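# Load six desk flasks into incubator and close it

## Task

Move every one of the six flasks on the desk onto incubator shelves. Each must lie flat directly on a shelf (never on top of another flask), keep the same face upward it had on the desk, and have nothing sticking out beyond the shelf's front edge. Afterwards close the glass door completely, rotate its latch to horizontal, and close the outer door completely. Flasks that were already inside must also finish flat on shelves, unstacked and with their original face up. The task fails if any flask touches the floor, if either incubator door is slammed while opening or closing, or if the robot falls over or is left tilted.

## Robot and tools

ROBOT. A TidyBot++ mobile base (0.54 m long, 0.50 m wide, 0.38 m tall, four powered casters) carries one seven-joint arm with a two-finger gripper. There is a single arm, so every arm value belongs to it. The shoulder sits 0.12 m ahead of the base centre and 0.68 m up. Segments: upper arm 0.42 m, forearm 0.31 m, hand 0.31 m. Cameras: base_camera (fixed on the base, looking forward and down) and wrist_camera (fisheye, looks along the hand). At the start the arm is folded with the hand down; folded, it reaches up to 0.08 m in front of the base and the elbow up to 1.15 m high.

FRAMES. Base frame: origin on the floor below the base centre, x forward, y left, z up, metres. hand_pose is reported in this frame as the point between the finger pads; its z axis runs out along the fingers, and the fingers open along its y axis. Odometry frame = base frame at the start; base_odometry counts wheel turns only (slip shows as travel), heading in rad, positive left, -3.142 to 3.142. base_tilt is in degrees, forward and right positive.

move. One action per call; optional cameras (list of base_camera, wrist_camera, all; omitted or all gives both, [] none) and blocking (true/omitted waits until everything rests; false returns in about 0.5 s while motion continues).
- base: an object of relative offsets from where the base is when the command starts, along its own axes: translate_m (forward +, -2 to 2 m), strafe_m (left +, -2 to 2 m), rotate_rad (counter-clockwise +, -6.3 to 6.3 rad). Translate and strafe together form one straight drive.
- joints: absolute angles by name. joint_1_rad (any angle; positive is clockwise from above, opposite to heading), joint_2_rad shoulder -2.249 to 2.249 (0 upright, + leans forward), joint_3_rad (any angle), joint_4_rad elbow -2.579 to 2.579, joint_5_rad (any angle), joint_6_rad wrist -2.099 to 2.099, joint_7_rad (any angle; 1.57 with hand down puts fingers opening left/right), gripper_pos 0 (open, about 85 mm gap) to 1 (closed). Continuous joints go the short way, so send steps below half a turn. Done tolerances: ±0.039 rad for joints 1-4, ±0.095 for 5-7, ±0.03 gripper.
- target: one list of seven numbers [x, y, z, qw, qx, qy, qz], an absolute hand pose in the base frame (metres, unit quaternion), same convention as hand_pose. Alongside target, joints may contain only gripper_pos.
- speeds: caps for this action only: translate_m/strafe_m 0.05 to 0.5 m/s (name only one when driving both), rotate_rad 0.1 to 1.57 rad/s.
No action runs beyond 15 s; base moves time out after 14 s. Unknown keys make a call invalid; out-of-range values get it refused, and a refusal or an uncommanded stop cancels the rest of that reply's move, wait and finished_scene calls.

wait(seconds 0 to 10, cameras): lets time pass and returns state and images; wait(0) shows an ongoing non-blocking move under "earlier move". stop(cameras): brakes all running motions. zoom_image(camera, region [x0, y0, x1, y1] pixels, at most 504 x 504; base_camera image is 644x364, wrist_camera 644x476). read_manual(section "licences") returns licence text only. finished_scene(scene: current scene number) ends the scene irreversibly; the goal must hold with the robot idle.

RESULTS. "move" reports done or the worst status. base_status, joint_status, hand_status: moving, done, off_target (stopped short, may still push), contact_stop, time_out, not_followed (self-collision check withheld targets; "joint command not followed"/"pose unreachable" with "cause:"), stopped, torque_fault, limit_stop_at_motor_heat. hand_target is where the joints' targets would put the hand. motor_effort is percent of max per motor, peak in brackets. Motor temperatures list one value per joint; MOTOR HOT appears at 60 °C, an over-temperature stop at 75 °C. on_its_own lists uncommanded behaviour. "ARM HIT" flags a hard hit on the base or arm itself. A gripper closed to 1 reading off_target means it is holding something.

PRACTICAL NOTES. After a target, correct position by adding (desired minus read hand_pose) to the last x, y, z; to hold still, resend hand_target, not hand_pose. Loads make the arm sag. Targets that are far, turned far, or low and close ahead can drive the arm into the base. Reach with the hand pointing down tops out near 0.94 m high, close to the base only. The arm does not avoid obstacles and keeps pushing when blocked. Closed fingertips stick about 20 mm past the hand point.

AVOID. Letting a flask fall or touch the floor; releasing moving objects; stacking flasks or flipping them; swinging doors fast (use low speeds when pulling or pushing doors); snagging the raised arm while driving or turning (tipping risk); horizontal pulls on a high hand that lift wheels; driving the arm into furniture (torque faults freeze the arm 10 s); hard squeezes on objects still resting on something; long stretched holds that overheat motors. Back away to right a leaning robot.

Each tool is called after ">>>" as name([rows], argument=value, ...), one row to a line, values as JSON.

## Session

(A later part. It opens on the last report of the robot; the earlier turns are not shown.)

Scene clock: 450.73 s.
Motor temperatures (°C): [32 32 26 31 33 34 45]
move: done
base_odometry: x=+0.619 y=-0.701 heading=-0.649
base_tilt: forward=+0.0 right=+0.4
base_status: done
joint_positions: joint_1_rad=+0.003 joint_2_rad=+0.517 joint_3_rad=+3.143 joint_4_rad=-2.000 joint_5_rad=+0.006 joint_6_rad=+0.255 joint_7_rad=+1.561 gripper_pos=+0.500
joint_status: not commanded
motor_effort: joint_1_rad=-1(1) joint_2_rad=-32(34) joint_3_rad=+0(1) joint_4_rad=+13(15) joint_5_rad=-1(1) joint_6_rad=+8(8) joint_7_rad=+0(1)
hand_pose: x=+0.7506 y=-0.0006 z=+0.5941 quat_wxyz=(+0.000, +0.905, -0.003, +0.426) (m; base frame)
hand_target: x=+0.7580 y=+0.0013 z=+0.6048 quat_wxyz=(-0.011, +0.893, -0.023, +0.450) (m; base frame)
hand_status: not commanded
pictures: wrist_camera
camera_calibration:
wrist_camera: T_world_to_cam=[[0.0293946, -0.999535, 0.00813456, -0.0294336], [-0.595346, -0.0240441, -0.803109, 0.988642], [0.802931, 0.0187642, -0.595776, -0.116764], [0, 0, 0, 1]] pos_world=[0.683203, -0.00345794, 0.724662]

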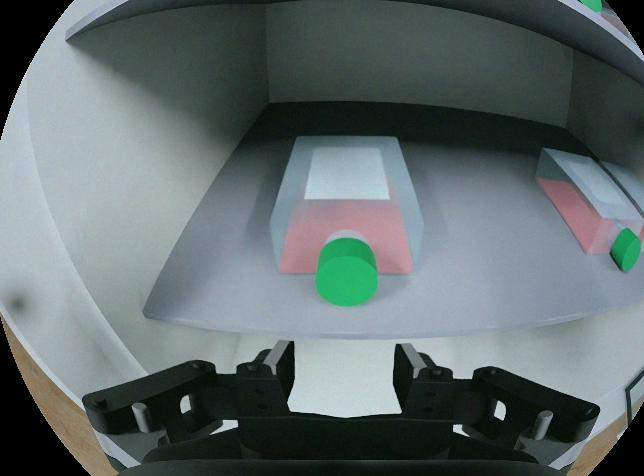

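>>> move(joints={"gripper_pos": 1.0}, cameras=[])

>>> move(base={"translate_m": 0.042}, speeds={"translate_m": 0.06}, cameras=["wrist_camera"])

>>> move(base={"translate_m": -0.5}, speeds={"translate_m": 0.3}, cameras=["wrist_camera"])

Scene clock: 451.83 s.
Motor temperatures (°C): [32 32 26 31 33 34 45]
move: done
base_odometry: x=+0.619 y=-0.701 heading=-0.649
base_tilt: forward=+0.1 right=+0.4
base_status: not commanded
joint_positions: joint_1_rad=+0.003 joint_2_rad=+0.517 joint_3_rad=+3.143 joint_4_rad=-2.000 joint_5_rad=+0.006 joint_6_rad=+0.255 joint_7_rad=+1.561 gripper_pos=+0.999
joint_status: all done
motor_effort: joint_1_rad=+0(1) joint_2_rad=-33(33) joint_3_rad=+0(0) joint_4_rad=+13(13) joint_5_rad=-1(1) joint_6_rad=+8(8) joint_7_rad=+0(1)
hand_pose: x=+0.7506 y=-0.0006 z=+0.5941 quat_wxyz=(+0.000, +0.905, -0.003, +0.426) (m; base frame)
hand_target: x=+0.7580 y=+0.0013 z=+0.6048 quat_wxyz=(-0.011, +0.893, -0.023, +0.450) (m; base frame)
hand_status: not commanded
pictures: none
No camera images: "cameras" was empty.

Scene clock: 453.00 s.
Motor temperatures (°C): [32 32 26 31 33 34 45]
move: done
base_odometry: x=+0.652 y=-0.727 heading=-0.650
base_tilt: forward=+0.1 right=+0.4
base_status: done
joint_positions: joint_1_rad=+0.002 joint_2_rad=+0.518 joint_3_rad=+3.143 joint_4_rad=-2.001 joint_5_rad=+0.006 joint_6_rad=+0.256 joint_7_rad=+1.561 gripper_pos=+0.999
joint_status: not commanded
motor_effort: joint_1_rad=-1(2) joint_2_rad=-32(34) joint_3_rad=+0(1) joint_4_rad=+13(15) joint_5_rad=-1(1) joint_6_rad=+8(8) joint_7_rad=+0(1)
hand_pose: x=+0.7502 y=-0.0005 z=+0.5930 quat_wxyz=(+0.000, +0.905, -0.003, +0.425) (m; base frame)
hand_target: x=+0.7580 y=+0.0013 z=+0.6048 quat_wxyz=(-0.011, +0.893, -0.023, +0.450) (m; base frame)
hand_status: not commanded
pictures: wrist_camera
camera_calibration:
wrist_camera: T_world_to_cam=[[0.0295467, -0.999531, 0.00810352, -0.0294019], [-0.596658, -0.0241407, -0.802132, 0.987994], [0.801951, 0.0188654, -0.597092, -0.115525], [0, 0, 0, 1]] pos_world=[0.683009, -0.00335777, 0.723761]

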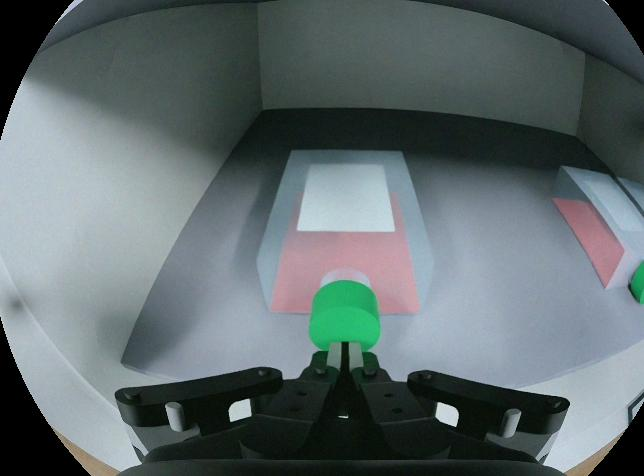

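Scene clock: 455.60 s.
Motor temperatures (°C): [32 32 26 31 33 34 45]
move: done
base_odometry: x=+0.254 y=-0.424 heading=-0.651
base_tilt: forward=+0.1 right=+0.3
base_status: done
joint_positions: joint_1_rad=+0.002 joint_2_rad=+0.521 joint_3_rad=+3.143 joint_4_rad=-2.004 joint_5_rad=+0.006 joint_6_rad=+0.258 joint_7_rad=+1.561 gripper_pos=+0.999
joint_status: not commanded
motor_effort: joint_1_rad=-1(3) joint_2_rad=-31(35) joint_3_rad=+0(2) joint_4_rad=+13(15) joint_5_rad=-1(1) joint_6_rad=+8(8) joint_7_rad=+1(1)
hand_pose: x=+0.7491 y=-0.0004 z=+0.5907 quat_wxyz=(+0.000, +0.906, -0.003, +0.423) (m; base frame)
hand_target: x=+0.7580 y=+0.0013 z=+0.6048 quat_wxyz=(-0.011, +0.893, -0.023, +0.450) (m; base frame)
hand_status: not commanded
pictures: wrist_camera
camera_calibration:
wrist_camera: T_world_to_cam=[[0.0297342, -0.999527, 0.00788007, -0.0293344], [-0.599459, -0.0241402, -0.800042, 0.986358], [0.799853, 0.0190648, -0.599893, -0.112855], [0, 0, 0, 1]] pos_world=[0.68242, -0.00335802, 0.721658]

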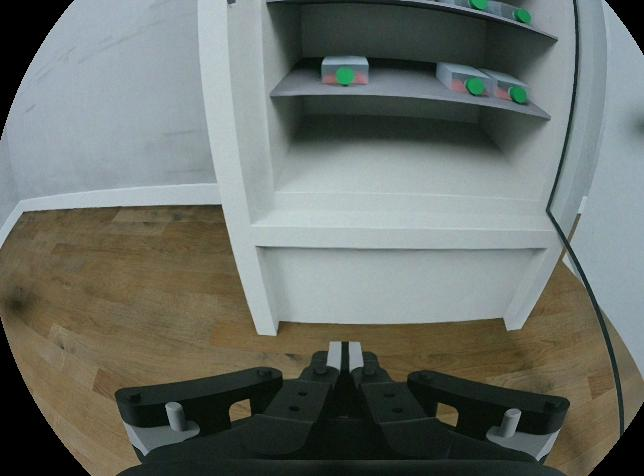

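>>> move(base={"rotate_rad": 1.576}, speeds={"rotate_rad": 0.8}, joints={"joint_2_rad": 0.225, "joint_4_rad": -0.845, "joint_6_rad": -1.38}, cameras=[])

>>> move(base={"translate_m": 1.03, "strafe_m": 1.206}, speeds={"translate_m": 0.4}, cameras=["wrist_camera"])

Scene clock: 458.97 s.
Motor temperatures (°C): [32 33 26 31 33 34 45]
move: done
base_odometry: x=+0.254 y=-0.424 heading=+0.925
base_tilt: forward=+0.0 right=+0.4
base_status: done
joint_positions: joint_1_rad=-0.003 joint_2_rad=+0.237 joint_3_rad=+3.143 joint_4_rad=-0.855 joint_5_rad=+0.006 joint_6_rad=-1.306 joint_7_rad=+1.561 gripper_pos=+0.999
joint_status: all done
motor_effort: joint_1_rad=-1(4) joint_2_rad=-27(37) joint_3_rad=+0(3) joint_4_rad=+17(20) joint_5_rad=+0(1) joint_6_rad=+7(9) joint_7_rad=+0(1)
hand_pose: x=+0.7076 y=+0.0009 z=+1.0063 quat_wxyz=(+0.001, +0.932, -0.004, +0.363) (m; base frame)
hand_target: x=+0.6872 y=+0.0013 z=+1.0031 quat_wxyz=(-0.009, +0.941, -0.024, +0.339) (m; base frame)
hand_status: not commanded
pictures: none
No camera images: "cameras" was empty.

Scene clock: 464.07 s.
Motor temperatures (°C): [32 33 26 31 33 34 45]
move: done
base_odometry: x=-0.089 y=+1.124 heading=+0.925
base_tilt: forward=+0.1 right=+0.3
base_status: done
joint_positions: joint_1_rad=-0.001 joint_2_rad=+0.231 joint_3_rad=+3.143 joint_4_rad=-0.855 joint_5_rad=+0.006 joint_6_rad=-1.310 joint_7_rad=+1.561 gripper_pos=+0.999
joint_status: not commanded
motor_effort: joint_1_rad=-1(4) joint_2_rad=-26(29) joint_3_rad=+0(3) joint_4_rad=+17(18) joint_5_rad=-1(2) joint_6_rad=+7(8) joint_7_rad=+0(2)
hand_pose: x=+0.7046 y=-0.0006 z=+1.0091 quat_wxyz=(+0.001, +0.931, -0.005, +0.364) (m; base frame)
hand_target: x=+0.6872 y=+0.0013 z=+1.0031 quat_wxyz=(-0.009, +0.941, -0.024, +0.339) (m; base frame)
hand_status: not commanded
pictures: wrist_camera
camera_calibration:
wrist_camera: T_world_to_cam=[[0.0254075, -0.999661, 0.00566549, -0.0262089], [-0.697748, -0.021792, -0.716011, 1.27881], [0.715892, 0.014239, -0.698066, 0.331973], [0, 0, 0, 1]] pos_world=[0.6553, -0.00305908, 1.14753]

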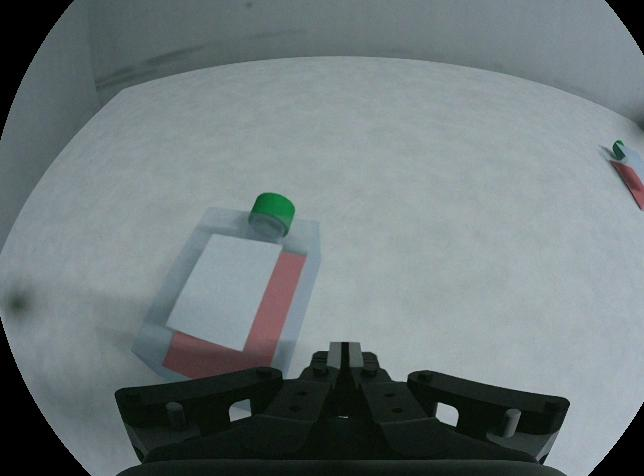

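>>> move(joints={"joint_2_rad": 0.15, "joint_4_rad": -1.13, "joint_6_rad": -1.04}, cameras=[])

>>> move(base={"strafe_m": 0.075, "translate_m": 0.004}, speeds={"strafe_m": 0.08}, cameras=["wrist_camera"])

Scene clock: 465.93 s.
Motor temperatures (°C): [32 33 26 31 33 34 45]
move: done
base_odometry: x=-0.089 y=+1.124 heading=+0.925
base_tilt: forward=+0.0 right=+0.4
base_status: not commanded
joint_positions: joint_1_rad=-0.001 joint_2_rad=+0.160 joint_3_rad=+3.143 joint_4_rad=-1.105 joint_5_rad=+0.006 joint_6_rad=-1.108 joint_7_rad=+1.561 gripper_pos=+0.999
joint_status: all done
motor_effort: joint_1_rad=+0(1) joint_2_rad=-24(27) joint_3_rad=+0(1) joint_4_rad=+18(19) joint_5_rad=-1(1) joint_6_rad=+7(8) joint_7_rad=+1(1)
hand_pose: x=+0.7023 y=-0.0005 z=+0.9681 quat_wxyz=(+0.001, +0.927, -0.004, +0.375) (m; base frame)
hand_target: x=+0.7110 y=+0.0013 z=+0.9760 quat_wxyz=(-0.010, +0.917, -0.023, +0.399) (m; base frame)
hand_status: not commanded
pictures: none
No camera images: "cameras" was empty.

Scene clock: 467.37 s.
Motor temperatures (°C): [32 33 26 31 33 34 45]
move: done
base_odometry: x=-0.146 y=+1.173 heading=+0.925
base_tilt: forward=+0.1 right=+0.3
base_status: done
joint_positions: joint_1_rad=-0.001 joint_2_rad=+0.160 joint_3_rad=+3.143 joint_4_rad=-1.106 joint_5_rad=+0.006 joint_6_rad=-1.107 joint_7_rad=+1.561 gripper_pos=+0.999
joint_status: not commanded
motor_effort: joint_1_rad=+0(3) joint_2_rad=-24(26) joint_3_rad=+0(2) joint_4_rad=+18(18) joint_5_rad=-1(2) joint_6_rad=+6(7) joint_7_rad=+0(1)
hand_pose: x=+0.7023 y=-0.0005 z=+0.9680 quat_wxyz=(+0.001, +0.927, -0.004, +0.375) (m; base frame)
hand_target: x=+0.7110 y=+0.0013 z=+0.9760 quat_wxyz=(-0.010, +0.917, -0.023, +0.399) (m; base frame)
hand_status: not commanded
pictures: wrist_camera
camera_calibration:
wrist_camera: T_world_to_cam=[[0.0263163, -0.999632, 0.00665485, -0.0274069], [-0.680352, -0.0227876, -0.732531, 1.25155], [0.732413, 0.0147498, -0.680701, 0.276599], [0, 0, 0, 1]] pos_world=[0.649631, -0.00295672, 1.10526]

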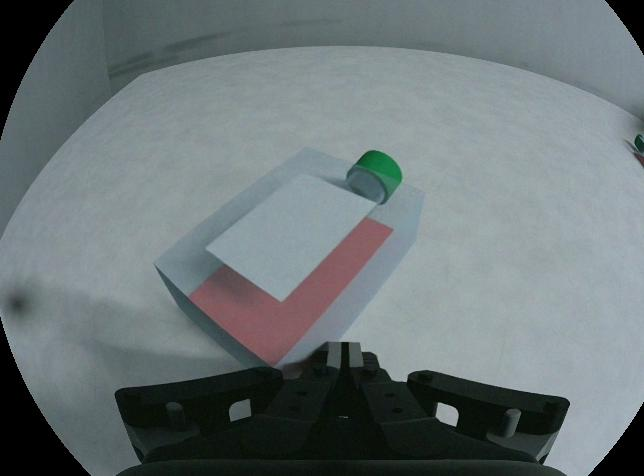

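>>> move(base={"strafe_m": 0.06, "translate_m": 0.014}, speeds={"strafe_m": 0.08}, cameras=["wrist_camera"])

>>> move(base={"strafe_m": 0.042, "translate_m": 0.043}, speeds={"strafe_m": 0.08}, cameras=["wrist_camera"])

Scene clock: 468.97 s.
Motor temperatures (°C): [32 33 26 31 33 34 45]
move: done
base_odometry: x=-0.186 y=+1.220 heading=+0.925
base_tilt: forward=+0.0 right=+0.3
base_status: done
joint_positions: joint_1_rad=+0.000 joint_2_rad=+0.159 joint_3_rad=+3.143 joint_4_rad=-1.107 joint_5_rad=+0.006 joint_6_rad=-1.106 joint_7_rad=+1.561 gripper_pos=+0.999
joint_status: not commanded
motor_effort: joint_1_rad=-1(4) joint_2_rad=-24(26) joint_3_rad=+1(2) joint_4_rad=+18(19) joint_5_rad=-1(2) joint_6_rad=+7(7) joint_7_rad=+0(2)
hand_pose: x=+0.7020 y=-0.0012 z=+0.9680 quat_wxyz=(+0.001, +0.927, -0.005, +0.375) (m; base frame)
hand_target: x=+0.7110 y=+0.0013 z=+0.9760 quat_wxyz=(-0.010, +0.917, -0.023, +0.399) (m; base frame)
hand_status: not commanded
pictures: wrist_camera
camera_calibration:
wrist_camera: T_world_to_cam=[[0.0253232, -0.999657, 0.00663887, -0.0273399], [-0.680069, -0.0220942, -0.732815, 1.25153], [0.732711, 0.0140423, -0.680396, 0.276225], [0, 0, 0, 1]] pos_world=[0.649425, -0.00355792, 1.10526]

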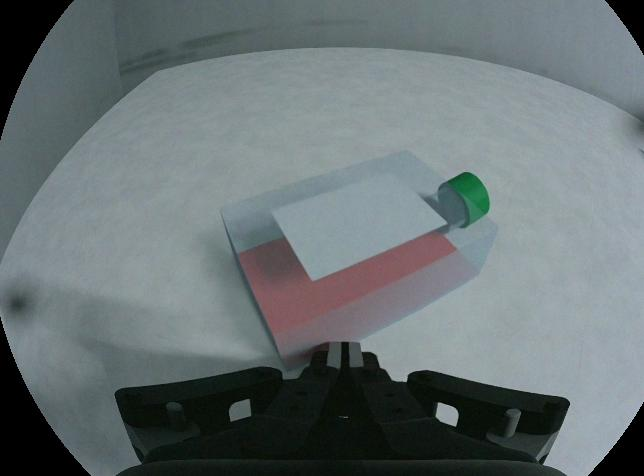

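Scene clock: 470.23 s.
Motor temperatures (°C): [32 33 26 31 33 34 45]
move: done
base_odometry: x=-0.194 y=+1.280 heading=+0.925
base_tilt: forward=+0.1 right=+0.3
base_status: done
joint_positions: joint_1_rad=+0.001 joint_2_rad=+0.156 joint_3_rad=+3.143 joint_4_rad=-1.110 joint_5_rad=+0.006 joint_6_rad=-1.105 joint_7_rad=+1.561 gripper_pos=+0.999
joint_status: not commanded
motor_effort: joint_1_rad=+0(2) joint_2_rad=-25(27) joint_3_rad=+0(2) joint_4_rad=+18(19) joint_5_rad=+0(1) joint_6_rad=+7(8) joint_7_rad=+0(1)
hand_pose: x=+0.7012 y=-0.0013 z=+0.9681 quat_wxyz=(+0.002, +0.927, -0.005, +0.376) (m; base frame)
hand_target: x=+0.7110 y=+0.0013 z=+0.9760 quat_wxyz=(-0.010, +0.917, -0.023, +0.399) (m; base frame)
hand_status: not commanded
pictures: wrist_camera
camera_calibration:
wrist_camera: T_world_to_cam=[[0.025038, -0.999664, 0.00664378, -0.0272379], [-0.679713, -0.0218969, -0.733152, 1.25105], [0.733051, 0.0138408, -0.680033, 0.276265], [0, 0, 0, 1]] pos_world=[0.648523, -0.00365826, 1.10526]

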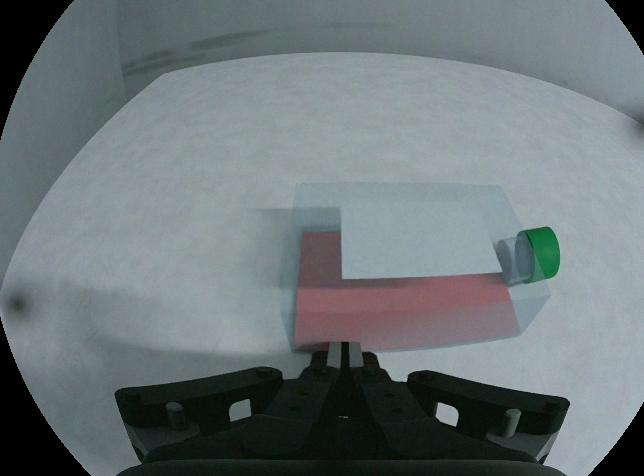

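>>> move(base={"strafe_m": 0.024, "translate_m": 0.053}, speeds={"translate_m": 0.08}, cameras=["wrist_camera"])

>>> move(base={"strafe_m": -0.008, "translate_m": 0.055}, speeds={"translate_m": 0.08}, cameras=["wrist_camera"])

Scene clock: 471.97 s.
Motor temperatures (°C): [32 33 26 31 33 34 45]
move: done
base_odometry: x=-0.181 y=+1.337 heading=+0.926
base_tilt: forward=+0.1 right=+0.4
base_status: done
joint_positions: joint_1_rad=+0.001 joint_2_rad=+0.155 joint_3_rad=+3.143 joint_4_rad=-1.111 joint_5_rad=+0.006 joint_6_rad=-1.104 joint_7_rad=+1.561 gripper_pos=+0.999
joint_status: not commanded
motor_effort: joint_1_rad=+0(2) joint_2_rad=-25(28) joint_3_rad=+0(1) joint_4_rad=+18(19) joint_5_rad=+0(1) joint_6_rad=+7(8) joint_7_rad=+0(1)
hand_pose: x=+0.7008 y=-0.0013 z=+0.9684 quat_wxyz=(+0.002, +0.927, -0.005, +0.376) (m; base frame)
hand_target: x=+0.7110 y=+0.0013 z=+0.9760 quat_wxyz=(-0.010, +0.917, -0.023, +0.399) (m; base frame)
hand_status: not commanded
pictures: wrist_camera
camera_calibration:
wrist_camera: T_world_to_cam=[[0.025033, -0.999664, 0.00666137, -0.027241], [-0.679194, -0.0218966, -0.733632, 1.25106], [0.733532, 0.0138406, -0.679514, 0.276027], [0, 0, 0, 1]] pos_world=[0.647921, -0.00365826, 1.10556]

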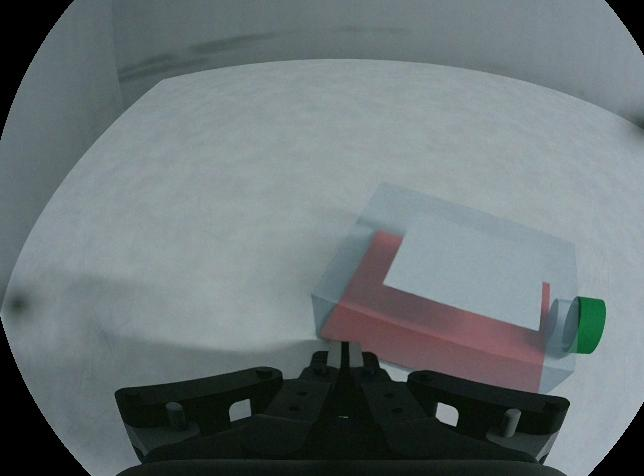

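Scene clock: 473.13 s.
Motor temperatures (°C): [32 33 26 31 33 34 45]
move: done
base_odometry: x=-0.142 y=+1.377 heading=+0.926
base_tilt: forward=+0.1 right=+0.4
base_status: done
joint_positions: joint_1_rad=+0.001 joint_2_rad=+0.155 joint_3_rad=+3.143 joint_4_rad=-1.112 joint_5_rad=+0.006 joint_6_rad=-1.104 joint_7_rad=+1.561 gripper_pos=+0.999
joint_status: not commanded
motor_effort: joint_1_rad=+0(1) joint_2_rad=-25(28) joint_3_rad=+0(1) joint_4_rad=+19(19) joint_5_rad=+0(1) joint_6_rad=+7(8) joint_7_rad=+1(1)
hand_pose: x=+0.7009 y=-0.0013 z=+0.9685 quat_wxyz=(+0.002, +0.927, -0.005, +0.376) (m; base frame)
hand_target: x=+0.7110 y=+0.0013 z=+0.9760 quat_wxyz=(-0.010, +0.917, -0.023, +0.399) (m; base frame)
hand_status: not commanded
pictures: wrist_camera
camera_calibration:
wrist_camera: T_world_to_cam=[[0.025098, -0.999662, 0.0067485, -0.0273798], [-0.678777, -0.0219968, -0.734015, 1.25129], [0.733915, 0.0138415, -0.6791, 0.27539], [0, 0, 0, 1]] pos_world=[0.647919, -0.00365796, 1.10566]

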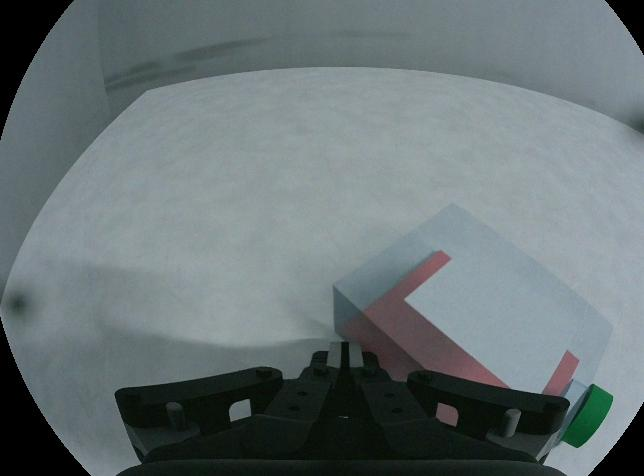

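>>> move(base={"strafe_m": -0.022, "translate_m": 0.04}, speeds={"translate_m": 0.08}, cameras=["wrist_camera"])

Scene clock: 474.53 s.
Motor temperatures (°C): [32 33 26 31 33 34 45]
move: done
base_odometry: x=-0.100 y=+1.396 heading=+0.926
base_tilt: forward=+0.1 right=+0.3
base_status: done
joint_positions: joint_1_rad=+0.000 joint_2_rad=+0.155 joint_3_rad=+3.143 joint_4_rad=-1.112 joint_5_rad=+0.006 joint_6_rad=-1.104 joint_7_rad=+1.561 gripper_pos=+0.999
joint_status: not commanded
motor_effort: joint_1_rad=+0(2) joint_2_rad=-25(28) joint_3_rad=+0(3) joint_4_rad=+19(19) joint_5_rad=+0(1) joint_6_rad=+7(8) joint_7_rad=+0(1)
hand_pose: x=+0.7009 y=-0.0011 z=+0.9683 quat_wxyz=(+0.001, +0.927, -0.005, +0.376) (m; base frame)
hand_target: x=+0.7110 y=+0.0013 z=+0.9760 quat_wxyz=(-0.010, +0.917, -0.023, +0.399) (m; base frame)
hand_status: not commanded
pictures: wrist_camera
camera_calibration:
wrist_camera: T_world_to_cam=[[0.0253822, -0.999655, 0.00674888, -0.0273653], [-0.678977, -0.0221941, -0.733824, 1.25113], [0.733721, 0.0140437, -0.679306, 0.275531], [0, 0, 0, 1]] pos_world=[0.648021, -0.00345762, 1.10546]

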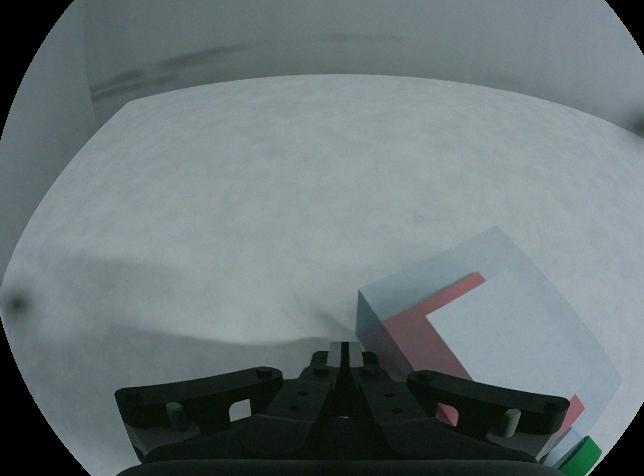

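>>> move(joints={"joint_2_rad": 0.06, "joint_4_rad": -1.03, "joint_6_rad": -1.22}, cameras=[])

>>> move(base={"translate_m": 0.02, "strafe_m": -0.462, "rotate_rad": 0.506}, speeds={"strafe_m": 0.25, "rotate_rad": 0.35}, joints={"gripper_pos": 0.5}, cameras=["wrist_camera"])

Scene clock: 476.23 s.
Motor temperatures (°C): [32 33 26 31 33 34 45]
move: done
base_odometry: x=-0.100 y=+1.396 heading=+0.926
base_tilt: forward=+0.0 right=+0.3
base_status: not commanded
joint_positions: joint_1_rad=+0.000 joint_2_rad=+0.059 joint_3_rad=+3.143 joint_4_rad=-1.033 joint_5_rad=+0.006 joint_6_rad=-1.167 joint_7_rad=+1.561 gripper_pos=+0.999
joint_status: all done
motor_effort: joint_1_rad=+0(1) joint_2_rad=-21(29) joint_3_rad=+0(1) joint_4_rad=+17(20) joint_5_rad=-1(1) joint_6_rad=+8(8) joint_7_rad=+0(1)
hand_pose: x=+0.6633 y=-0.0012 z=+1.0488 quat_wxyz=(+0.001, +0.904, -0.005, +0.427) (m; base frame)
hand_target: x=+0.6530 y=+0.0013 z=+1.0375 quat_wxyz=(-0.010, +0.914, -0.023, +0.404) (m; base frame)
hand_status: not commanded
pictures: none
No camera images: "cameras" was empty.

Scene clock: 478.87 s.
Motor temperatures (°C): [32 33 26 31 33 34 45]
move: done
base_odometry: x=+0.281 y=+1.134 heading=+1.433
base_tilt: forward=+0.1 right=+0.4
base_status: done
joint_positions: joint_1_rad=-0.001 joint_2_rad=+0.059 joint_3_rad=+3.143 joint_4_rad=-1.033 joint_5_rad=+0.006 joint_6_rad=-1.167 joint_7_rad=+1.561 gripper_pos=+0.500
joint_status: all done
motor_effort: joint_1_rad=-1(2) joint_2_rad=-21(22) joint_3_rad=+0(2) joint_4_rad=+18(18) joint_5_rad=-1(2) joint_6_rad=+8(8) joint_7_rad=+0(1)
hand_pose: x=+0.6634 y=-0.0001 z=+1.0486 quat_wxyz=(+0.001, +0.904, -0.004, +0.427) (m; base frame)
hand_target: x=+0.6530 y=+0.0013 z=+1.0375 quat_wxyz=(-0.010, +0.914, -0.023, +0.404) (m; base frame)
hand_status: not commanded
pictures: wrist_camera
camera_calibration:
wrist_camera: T_world_to_cam=[[0.0260778, -0.999617, 0.00931343, -0.0290713], [-0.59349, -0.0229785, -0.804514, 1.30205], [0.804419, 0.0154525, -0.593861, 0.221065], [0, 0, 0, 1]] pos_world=[0.595682, -0.00255703, 1.17907]

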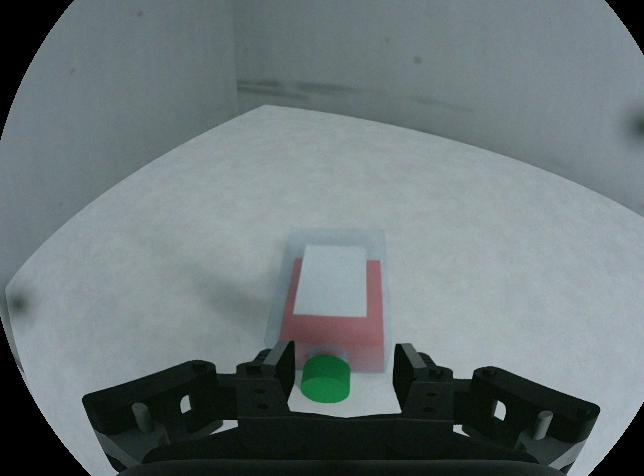

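>>> move(base={"translate_m": 0.012, "strafe_m": 0.0105}, joints={"joint_2_rad": 0.075, "joint_4_rad": -1.18, "joint_6_rad": -0.97}, cameras=["wrist_camera"])

Scene clock: 480.17 s.
Motor temperatures (°C): [32 33 26 31 33 34 45]
move: done
base_odometry: x=+0.272 y=+1.147 heading=+1.433
base_tilt: forward=+0.1 right=+0.3
base_status: done
joint_positions: joint_1_rad=-0.002 joint_2_rad=+0.075 joint_3_rad=+3.142 joint_4_rad=-1.164 joint_5_rad=+0.006 joint_6_rad=-1.039 joint_7_rad=+1.561 gripper_pos=+0.500
joint_status: all done
motor_effort: joint_1_rad=+0(3) joint_2_rad=-22(24) joint_3_rad=+0(2) joint_4_rad=+19(20) joint_5_rad=+0(1) joint_6_rad=+8(9) joint_7_rad=+0(1)
hand_pose: x=+0.6843 y=+0.0005 z=+1.0015 quat_wxyz=(+0.001, +0.908, -0.003, +0.419) (m; base frame)
hand_target: x=+0.6964 y=+0.0013 z=+1.0096 quat_wxyz=(-0.011, +0.897, -0.023, +0.442) (m; base frame)
hand_status: not commanded
pictures: wrist_camera
camera_calibration:
wrist_camera: T_world_to_cam=[[0.0279122, -0.999568, 0.00917751, -0.0297322], [-0.608142, -0.024267, -0.793457, 1.27553], [0.793337, 0.0165659, -0.608557, 0.198511], [0, 0, 0, 1]] pos_world=[0.619047, -0.00205453, 1.13316]

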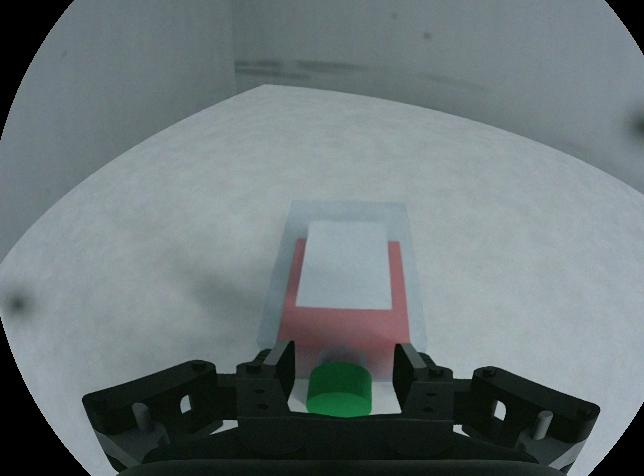

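>>> move(joints={"joint_2_rad": 0.075, "joint_4_rad": -1.273, "joint_6_rad": -0.865}, cameras=["wrist_camera"])

>>> move(joints={"gripper_pos": 0.62}, cameras=[])

>>> move(joints={"gripper_pos": 0.7}, cameras=[])

>>> move(joints={"gripper_pos": 0.85}, cameras=["wrist_camera"])

Scene clock: 481.50 s.
Motor temperatures (°C): [32 33 26 31 33 34 45]
move: done
base_odometry: x=+0.272 y=+1.147 heading=+1.433
base_tilt: forward=-0.1 right=+0.5
base_status: not commanded
joint_positions: joint_1_rad=-0.002 joint_2_rad=+0.077 joint_3_rad=+3.142 joint_4_rad=-1.258 joint_5_rad=+0.006 joint_6_rad=-0.938 joint_7_rad=+1.561 gripper_pos=+0.500
joint_status: all done
motor_effort: joint_1_rad=-1(1) joint_2_rad=-23(25) joint_3_rad=+0(1) joint_4_rad=+19(20) joint_5_rad=-1(1) joint_6_rad=+8(9) joint_7_rad=+0(2)
hand_pose: x=+0.6948 y=+0.0006 z=+0.9738 quat_wxyz=(+0.001, +0.907, -0.003, +0.421) (m; base frame)
hand_target: x=+0.7064 y=+0.0013 z=+0.9844 quat_wxyz=(-0.011, +0.894, -0.023, +0.448) (m; base frame)
hand_status: not commanded
pictures: wrist_camera
camera_calibration:
wrist_camera: T_world_to_cam=[[0.0283459, -0.999553, 0.00945464, -0.0302266], [-0.603991, -0.0246634, -0.796609, 1.26014], [0.796487, 0.0168701, -0.60442, 0.167158], [0, 0, 0, 1]] pos_world=[0.628832, -0.00195371, 1.10516]

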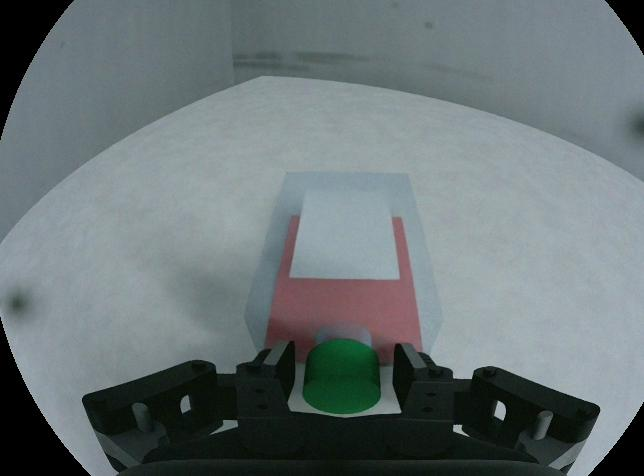

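Scene clock: 482.03 s.
Motor temperatures (°C): [32 33 26 31 33 34 45]
move: done
base_odometry: x=+0.272 y=+1.147 heading=+1.433
base_tilt: forward=+0.2 right=+0.3
base_status: not commanded
joint_positions: joint_1_rad=-0.002 joint_2_rad=+0.077 joint_3_rad=+3.142 joint_4_rad=-1.258 joint_5_rad=+0.006 joint_6_rad=-0.937 joint_7_rad=+1.561 gripper_pos=+0.620
joint_status: all done
motor_effort: joint_1_rad=-1(1) joint_2_rad=-23(23) joint_3_rad=+0(1) joint_4_rad=+19(20) joint_5_rad=+0(1) joint_6_rad=+8(8) joint_7_rad=+1(1)
hand_pose: x=+0.6949 y=+0.0006 z=+0.9740 quat_wxyz=(+0.001, +0.907, -0.003, +0.421) (m; base frame)
hand_target: x=+0.7064 y=+0.0013 z=+0.9844 quat_wxyz=(-0.011, +0.894, -0.023, +0.448) (m; base frame)
hand_status: not commanded
pictures: none
No camera images: "cameras" was empty.

Scene clock: 482.53 s.
Motor temperatures (°C): [32 33 26 31 33 34 45]
move: done
base_odometry: x=+0.272 y=+1.147 heading=+1.433
base_tilt: forward=+0.1 right=+0.3
base_status: not commanded
joint_positions: joint_1_rad=-0.002 joint_2_rad=+0.077 joint_3_rad=+3.142 joint_4_rad=-1.258 joint_5_rad=+0.006 joint_6_rad=-0.936 joint_7_rad=+1.561 gripper_pos=+0.679
joint_status: all done
motor_effort: joint_1_rad=-1(1) joint_2_rad=-23(24) joint_3_rad=+1(1) joint_4_rad=+19(20) joint_5_rad=-1(1) joint_6_rad=+8(8) joint_7_rad=+0(1)
hand_pose: x=+0.6952 y=+0.0007 z=+0.9743 quat_wxyz=(+0.001, +0.907, -0.003, +0.422) (m; base frame)
hand_target: x=+0.7064 y=+0.0013 z=+0.9844 quat_wxyz=(-0.011, +0.894, -0.023, +0.448) (m; base frame)
hand_status: not commanded
pictures: none
No camera images: "cameras" was empty.

Scene clock: 483.10 s.
Motor temperatures (°C): [32 33 26 31 33 34 45]
move: off_target
base_odometry: x=+0.272 y=+1.147 heading=+1.433
base_tilt: forward=+0.0 right=+0.3
base_status: not commanded
joint_positions: joint_1_rad=-0.002 joint_2_rad=+0.077 joint_3_rad=+3.142 joint_4_rad=-1.258 joint_5_rad=+0.006 joint_6_rad=-0.936 joint_7_rad=+1.561 gripper_pos=+0.683
joint_status: gripper_pos off_target (ended at +0.683, target +0.850)
motor_effort: joint_1_rad=+0(1) joint_2_rad=-23(23) joint_3_rad=+0(1) joint_4_rad=+19(20) joint_5_rad=-1(1) joint_6_rad=+7(8) joint_7_rad=+0(1)
hand_pose: x=+0.6953 y=+0.0007 z=+0.9744 quat_wxyz=(+0.001, +0.907, -0.003, +0.422) (m; base frame)
hand_target: x=+0.7064 y=+0.0013 z=+0.9844 quat_wxyz=(-0.011, +0.894, -0.023, +0.448) (m; base frame)
hand_status: not commanded
pictures: wrist_camera
camera_calibration:
wrist_camera: T_world_to_cam=[[0.0283234, -0.999553, 0.00952018, -0.0302913], [-0.60211, -0.0246622, -0.798032, 1.26091], [0.797911, 0.0168708, -0.602539, 0.164352], [0, 0, 0, 1]] pos_world=[0.628925, -0.00195372, 1.10556]

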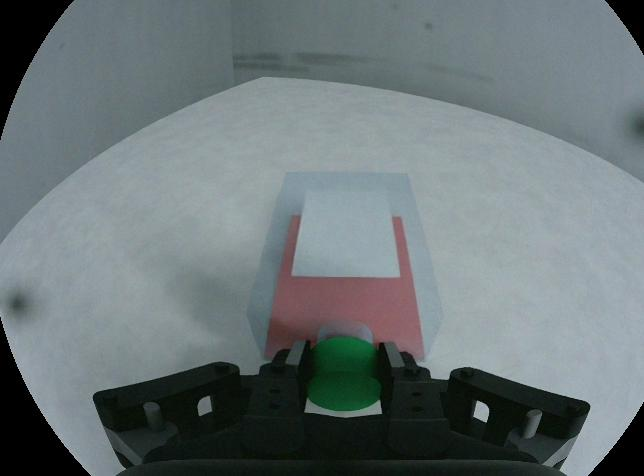

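>>> move(joints={"joint_2_rad": 0.08, "joint_4_rad": -0.96, "joint_6_rad": -1.29}, cameras=["wrist_camera"])

>>> move(base={"translate_m": -0.524, "strafe_m": 0.292, "rotate_rad": -2.083}, speeds={"translate_m": 0.28, "rotate_rad": 0.6}, cameras=[])

>>> move(base={"translate_m": 0.77, "strafe_m": -0.782}, speeds={"translate_m": 0.35})

Scene clock: 485.17 s.
Motor temperatures (°C): [32 33 26 31 33 34 45]
move: done
base_odometry: x=+0.272 y=+1.147 heading=+1.433
base_tilt: forward=+0.1 right=+0.3
base_status: not commanded
joint_positions: joint_1_rad=-0.002 joint_2_rad=+0.082 joint_3_rad=+3.142 joint_4_rad=-0.974 joint_5_rad=+0.006 joint_6_rad=-1.221 joint_7_rad=+1.561 gripper_pos=+0.683
joint_status: all done
motor_effort: joint_1_rad=+0(1) joint_2_rad=-22(26) joint_3_rad=+1(1) joint_4_rad=+18(22) joint_5_rad=+0(1) joint_6_rad=+8(10) joint_7_rad=+0(2)
hand_pose: x=+0.6641 y=+0.0004 z=+1.0538 quat_wxyz=(+0.001, +0.908, -0.004, +0.419) (m; base frame)
hand_target: x=+0.6495 y=+0.0013 z=+1.0461 quat_wxyz=(-0.010, +0.918, -0.023, +0.395) (m; base frame)
hand_status: not commanded
pictures: wrist_camera
camera_calibration:
wrist_camera: T_world_to_cam=[[0.0268956, -0.9996, 0.00872072, -0.0285966], [-0.607556, -0.0232736, -0.793936, 1.30481], [0.793821, 0.016055, -0.607939, 0.245365], [0, 0, 0, 1]] pos_world=[0.59874, -0.00215689, 1.18535]

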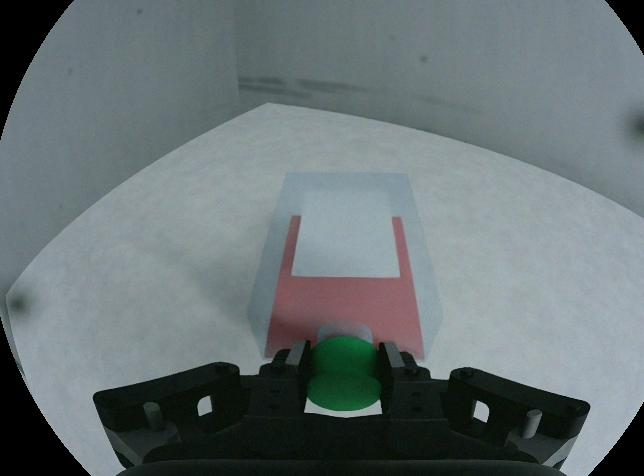

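Scene clock: 489.37 s.
Motor temperatures (°C): [32 33 26 31 33 34 45]
move: done
base_odometry: x=-0.089 y=+0.668 heading=-0.649
base_tilt: forward=+0.0 right=+0.3
base_status: done
joint_positions: joint_1_rad=+0.002 joint_2_rad=+0.088 joint_3_rad=+3.142 joint_4_rad=-0.973 joint_5_rad=+0.006 joint_6_rad=-1.224 joint_7_rad=+1.561 gripper_pos=+0.683
joint_status: not commanded
motor_effort: joint_1_rad=+0(3) joint_2_rad=-22(27) joint_3_rad=+0(3) joint_4_rad=+18(19) joint_5_rad=-1(2) joint_6_rad=+9(9) joint_7_rad=+0(1)
hand_pose: x=+0.6657 y=-0.0019 z=+1.0500 quat_wxyz=(+0.002, +0.910, -0.006, +0.415) (m; base frame)
hand_target: x=+0.6495 y=+0.0013 z=+1.0461 quat_wxyz=(-0.010, +0.918, -0.023, +0.395) (m; base frame)
hand_status: not commanded
pictures: none
No camera images: "cameras" was empty.

Scene clock: 493.63 s.
Motor temperatures (°C): [32 33 26 31 33 34 45]
move: done
base_odometry: x=+0.052 y=-0.421 heading=-0.649
base_tilt: forward=+0.1 right=+0.4
base_status: done
joint_positions: joint_1_rad=+0.001 joint_2_rad=+0.088 joint_3_rad=+3.142 joint_4_rad=-0.973 joint_5_rad=+0.006 joint_6_rad=-1.226 joint_7_rad=+1.561 gripper_pos=+0.683
joint_status: not commanded
motor_effort: joint_1_rad=-1(4) joint_2_rad=-23(26) joint_3_rad=+0(3) joint_4_rad=+18(19) joint_5_rad=-1(2) joint_6_rad=+8(9) joint_7_rad=+0(1)
hand_pose: x=+0.6653 y=-0.0011 z=+1.0500 quat_wxyz=(+0.001, +0.910, -0.005, +0.414) (m; base frame)
hand_target: x=+0.6495 y=+0.0013 z=+1.0461 quat_wxyz=(-0.010, +0.918, -0.023, +0.395) (m; base frame)
hand_status: not commanded
pictures: base_camera, wrist_camera
camera_calibration:
wrist_camera: T_world_to_cam=[[0.024341, -0.999667, 0.00851525, -0.0281578], [-0.615399, -0.0216959, -0.787917, 1.30139], [0.78784, 0.0139384, -0.615723, 0.254366], [0, 0, 0, 1]] pos_world=[0.60116, -0.00345899, 1.18225]

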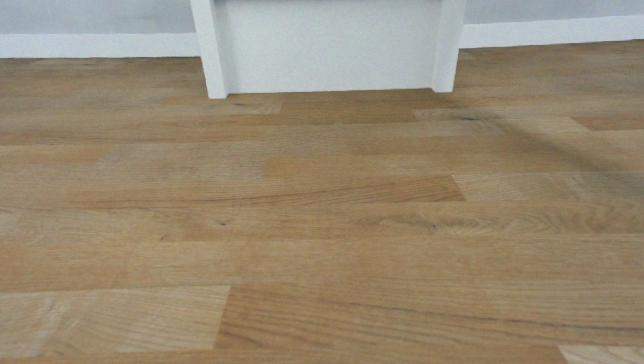

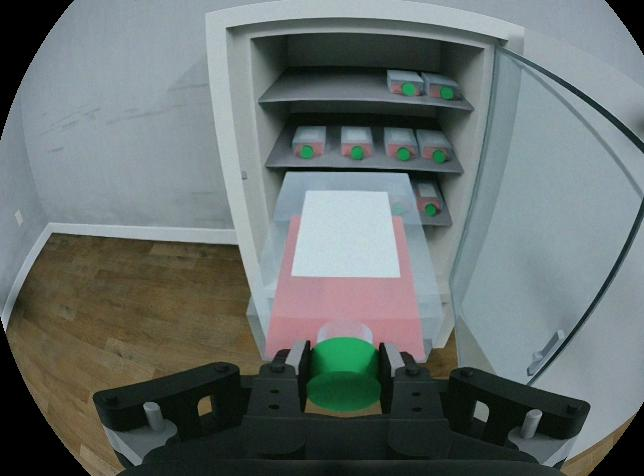

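>>> move(base={"strafe_m": -0.034}, joints={"joint_2_rad": 0.438, "joint_4_rad": -1.962, "joint_6_rad": 0.199}, cameras=[])

>>> move(base={"translate_m": 0.5}, speeds={"translate_m": 0.2}, cameras=["wrist_camera"])

Scene clock: 496.80 s.
Motor temperatures (°C): [32 33 26 31 33 34 45]
move: done
base_odometry: x=+0.031 y=-0.448 heading=-0.649
base_tilt: forward=+0.0 right=+0.3
base_status: done
joint_positions: joint_1_rad=+0.005 joint_2_rad=+0.437 joint_3_rad=+3.145 joint_4_rad=-1.947 joint_5_rad=+0.006 joint_6_rad=+0.122 joint_7_rad=+1.561 gripper_pos=+0.683
joint_status: all done
motor_effort: joint_1_rad=-1(3) joint_2_rad=-32(35) joint_3_rad=+0(3) joint_4_rad=+16(21) joint_5_rad=+0(2) joint_6_rad=+8(9) joint_7_rad=+0(2)
hand_pose: x=+0.7529 y=-0.0032 z=+0.6360 quat_wxyz=(+0.001, +0.905, -0.005, +0.426) (m; base frame)
hand_target: x=+0.7613 y=+0.0013 z=+0.6476 quat_wxyz=(-0.012, +0.891, -0.023, +0.453) (m; base frame)
hand_status: not commanded
pictures: none
No camera images: "cameras" was empty.

Scene clock: 500.00 s.
Motor temperatures (°C): [32 33 26 31 33 34 45]
move: done
base_odometry: x=+0.430 y=-0.750 heading=-0.649
base_tilt: forward=+0.0 right=+0.2
base_status: done
joint_positions: joint_1_rad=+0.005 joint_2_rad=+0.444 joint_3_rad=+3.145 joint_4_rad=-1.952 joint_5_rad=+0.006 joint_6_rad=+0.128 joint_7_rad=+1.561 gripper_pos=+0.683
joint_status: not commanded
motor_effort: joint_1_rad=-1(1) joint_2_rad=-32(34) joint_3_rad=+0(1) joint_4_rad=+15(17) joint_5_rad=+0(1) joint_6_rad=+8(9) joint_7_rad=+0(1)
hand_pose: x=+0.7515 y=-0.0032 z=+0.6306 quat_wxyz=(+0.001, +0.906, -0.005, +0.423) (m; base frame)
hand_target: x=+0.7613 y=+0.0013 z=+0.6476 quat_wxyz=(-0.012, +0.891, -0.023, +0.453) (m; base frame)
hand_status: not commanded
pictures: wrist_camera
camera_calibration:
wrist_camera: T_world_to_cam=[[0.0251615, -0.999642, 0.00909212, -0.0298142], [-0.600734, -0.0223892, -0.799135, 1.01999], [0.799053, 0.0146455, -0.601083, -0.0893715], [0, 0, 0, 1]] pos_world=[0.684906, -0.00565779, 0.761662]

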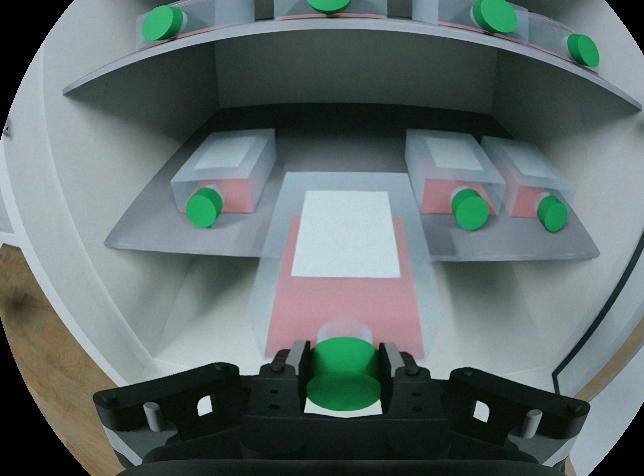

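>>> move(base={"translate_m": 0.12, "strafe_m": 0.002}, speeds={"translate_m": 0.12}, cameras=[])

>>> move(joints={"joint_2_rad": 0.476, "joint_4_rad": -1.986, "joint_6_rad": 0.25}, cameras=["wrist_camera"])

Scene clock: 502.00 s.
Motor temperatures (°C): [32 33 26 31 33 34 45]
move: done
base_odometry: x=+0.526 y=-0.822 heading=-0.649
base_tilt: forward=+0.0 right=+0.4
base_status: done
joint_positions: joint_1_rad=+0.005 joint_2_rad=+0.447 joint_3_rad=+3.145 joint_4_rad=-1.955 joint_5_rad=+0.006 joint_6_rad=+0.130 joint_7_rad=+1.561 gripper_pos=+0.683
joint_status: not commanded
motor_effort: joint_1_rad=+0(2) joint_2_rad=-33(35) joint_3_rad=+0(1) joint_4_rad=+15(17) joint_5_rad=-1(1) joint_6_rad=+8(9) joint_7_rad=+0(1)
hand_pose: x=+0.7506 y=-0.0032 z=+0.6283 quat_wxyz=(+0.001, +0.907, -0.005, +0.421) (m; base frame)
hand_target: x=+0.7613 y=+0.0013 z=+0.6476 quat_wxyz=(-0.012, +0.891, -0.023, +0.453) (m; base frame)
hand_status: not commanded
pictures: none
No camera images: "cameras" was empty.

Scene clock: 502.80 s.
Motor temperatures (°C): [32 33 26 31 33 34 45]
move: done
base_odometry: x=+0.526 y=-0.822 heading=-0.649
base_tilt: forward=+0.1 right=+0.2
base_status: not commanded
joint_positions: joint_1_rad=+0.005 joint_2_rad=+0.480 joint_3_rad=+3.145 joint_4_rad=-1.973 joint_5_rad=+0.006 joint_6_rad=+0.182 joint_7_rad=+1.561 gripper_pos=+0.683
joint_status: all done
motor_effort: joint_1_rad=+0(1) joint_2_rad=-33(34) joint_3_rad=+0(1) joint_4_rad=+14(16) joint_5_rad=+0(1) joint_6_rad=+9(9) joint_7_rad=+0(1)
hand_pose: x=+0.7509 y=-0.0031 z=+0.6113 quat_wxyz=(+0.001, +0.907, -0.005, +0.421) (m; base frame)
hand_target: x=+0.7588 y=+0.0013 z=+0.6251 quat_wxyz=(-0.011, +0.894, -0.023, +0.448) (m; base frame)
hand_status: not commanded
pictures: wrist_camera
camera_calibration:
wrist_camera: T_world_to_cam=[[0.0254898, -0.999635, 0.00890184, -0.0296219], [-0.603394, -0.0224845, -0.797126, 1.005], [0.797036, 0.0149473, -0.603747, -0.0974238], [0, 0, 0, 1]] pos_world=[0.684818, -0.00555788, 0.742559]

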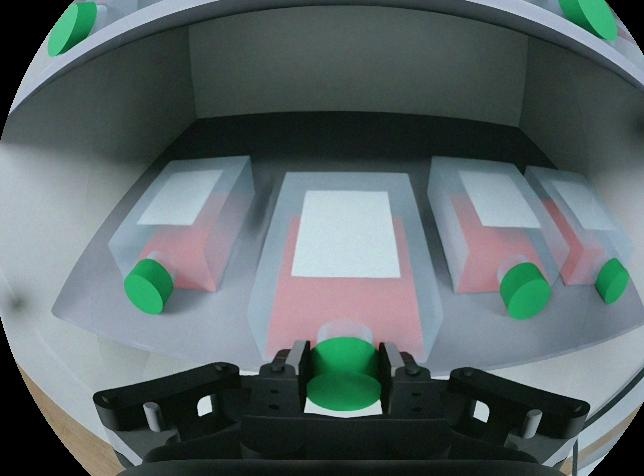

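>>> move(base={"translate_m": 0.042}, speeds={"translate_m": 0.1}, cameras=[])

>>> move(joints={"joint_2_rad": 0.494, "joint_4_rad": -1.994, "joint_6_rad": 0.271}, cameras=["wrist_camera"])

Scene clock: 503.87 s.
Motor temperatures (°C): [32 33 26 31 33 34 45]
move: done
base_odometry: x=+0.560 y=-0.847 heading=-0.650
base_tilt: forward=+0.0 right=+0.3
base_status: done
joint_positions: joint_1_rad=+0.005 joint_2_rad=+0.483 joint_3_rad=+3.145 joint_4_rad=-1.977 joint_5_rad=+0.006 joint_6_rad=+0.182 joint_7_rad=+1.561 gripper_pos=+0.683
joint_status: not commanded
motor_effort: joint_1_rad=+0(2) joint_2_rad=-33(35) joint_3_rad=+0(1) joint_4_rad=+14(16) joint_5_rad=+0(1) joint_6_rad=+8(9) joint_7_rad=+0(1)
hand_pose: x=+0.7492 y=-0.0031 z=+0.6083 quat_wxyz=(+0.001, +0.908, -0.005, +0.419) (m; base frame)
hand_target: x=+0.7588 y=+0.0013 z=+0.6251 quat_wxyz=(-0.011, +0.894, -0.023, +0.448) (m; base frame)
hand_status: not commanded
pictures: none
No camera images: "cameras" was empty.

Scene clock: 504.50 s.
Motor temperatures (°C): [32 33 26 31 33 34 45]
move: done
base_odometry: x=+0.560 y=-0.847 heading=-0.650
base_tilt: forward=+0.2 right=+0.4
base_status: not commanded
joint_positions: joint_1_rad=+0.005 joint_2_rad=+0.495 joint_3_rad=+3.145 joint_4_rad=-1.981 joint_5_rad=+0.006 joint_6_rad=+0.202 joint_7_rad=+1.561 gripper_pos=+0.683
joint_status: all done
motor_effort: joint_1_rad=+0(1) joint_2_rad=-33(34) joint_3_rad=+0(1) joint_4_rad=+14(15) joint_5_rad=-1(1) joint_6_rad=+9(9) joint_7_rad=+1(1)
hand_pose: x=+0.7505 y=-0.0031 z=+0.6035 quat_wxyz=(+0.001, +0.907, -0.005, +0.420) (m; base frame)
hand_target: x=+0.7582 y=+0.0013 z=+0.6152 quat_wxyz=(-0.011, +0.895, -0.023, +0.446) (m; base frame)
hand_status: not commanded
pictures: wrist_camera
camera_calibration:
wrist_camera: T_world_to_cam=[[0.0255863, -0.999634, 0.00878982, -0.0295322], [-0.604985, -0.0224835, -0.795919, 0.998949], [0.795826, 0.0150469, -0.605339, -0.0999208], [0, 0, 0, 1]] pos_world=[0.684624, -0.00555801, 0.734857]

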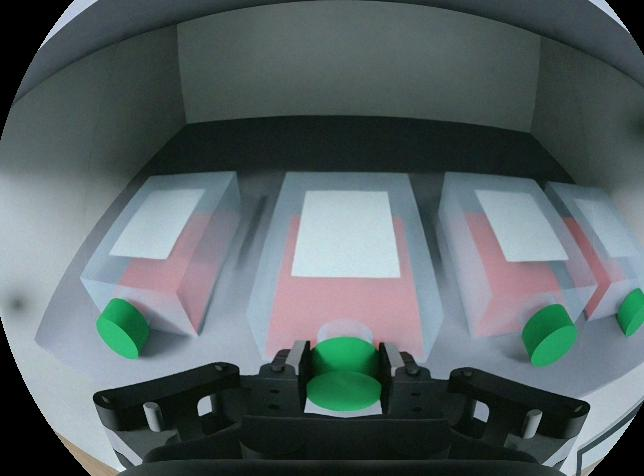

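>>> move(joints={"joint_2_rad": 0.504, "joint_4_rad": -2.0, "joint_6_rad": 0.286}, cameras=[])

>>> move(joints={"joint_2_rad": 0.513, "joint_4_rad": -2.007, "joint_6_rad": 0.297}, cameras=["wrist_camera"])

Scene clock: 505.17 s.
Motor temperatures (°C): [32 33 26 31 33 34 45]
move: done
base_odometry: x=+0.560 y=-0.847 heading=-0.650
base_tilt: forward=+0.0 right=+0.3
base_status: not commanded
joint_positions: joint_1_rad=+0.005 joint_2_rad=+0.503 joint_3_rad=+3.145 joint_4_rad=-1.985 joint_5_rad=+0.006 joint_6_rad=+0.217 joint_7_rad=+1.561 gripper_pos=+0.683
joint_status: all done
motor_effort: joint_1_rad=+0(1) joint_2_rad=-33(34) joint_3_rad=-1(1) joint_4_rad=+15(15) joint_5_rad=+0(1) joint_6_rad=+9(9) joint_7_rad=+0(1)
hand_pose: x=+0.7508 y=-0.0031 z=+0.5999 quat_wxyz=(+0.001, +0.907, -0.005, +0.421) (m; base frame)
hand_target: x=+0.7577 y=+0.0013 z=+0.6099 quat_wxyz=(-0.011, +0.895, -0.023, +0.445) (m; base frame)
hand_status: not commanded
pictures: none
No camera images: "cameras" was empty.

Scene clock: 505.70 s.
Motor temperatures (°C): [32 33 26 31 33 34 45]
move: done
base_odometry: x=+0.560 y=-0.847 heading=-0.650
base_tilt: forward=+0.1 right=+0.3
base_status: not commanded
joint_positions: joint_1_rad=+0.005 joint_2_rad=+0.508 joint_3_rad=+3.145 joint_4_rad=-1.991 joint_5_rad=+0.006 joint_6_rad=+0.230 joint_7_rad=+1.561 gripper_pos=+0.683
joint_status: all done
motor_effort: joint_1_rad=+0(1) joint_2_rad=-32(33) joint_3_rad=+0(1) joint_4_rad=+14(15) joint_5_rad=+0(1) joint_6_rad=+8(8) joint_7_rad=+0(1)
hand_pose: x=+0.7506 y=-0.0030 z=+0.5975 quat_wxyz=(+0.001, +0.906, -0.005, +0.422) (m; base frame)
hand_target: x=+0.7560 y=+0.0013 z=+0.6039 quat_wxyz=(-0.011, +0.896, -0.023, +0.443) (m; base frame)
hand_status: not commanded
pictures: wrist_camera
camera_calibration:
wrist_camera: T_world_to_cam=[[0.0257064, -0.999631, 0.00878183, -0.0295404], [-0.601457, -0.0224827, -0.798589, 0.993158], [0.798492, 0.015247, -0.601813, -0.107716], [0, 0, 0, 1]] pos_world=[0.684111, -0.00555826, 0.72856]

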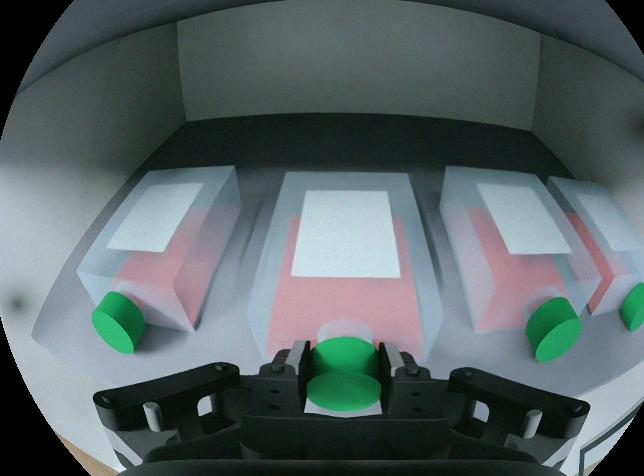

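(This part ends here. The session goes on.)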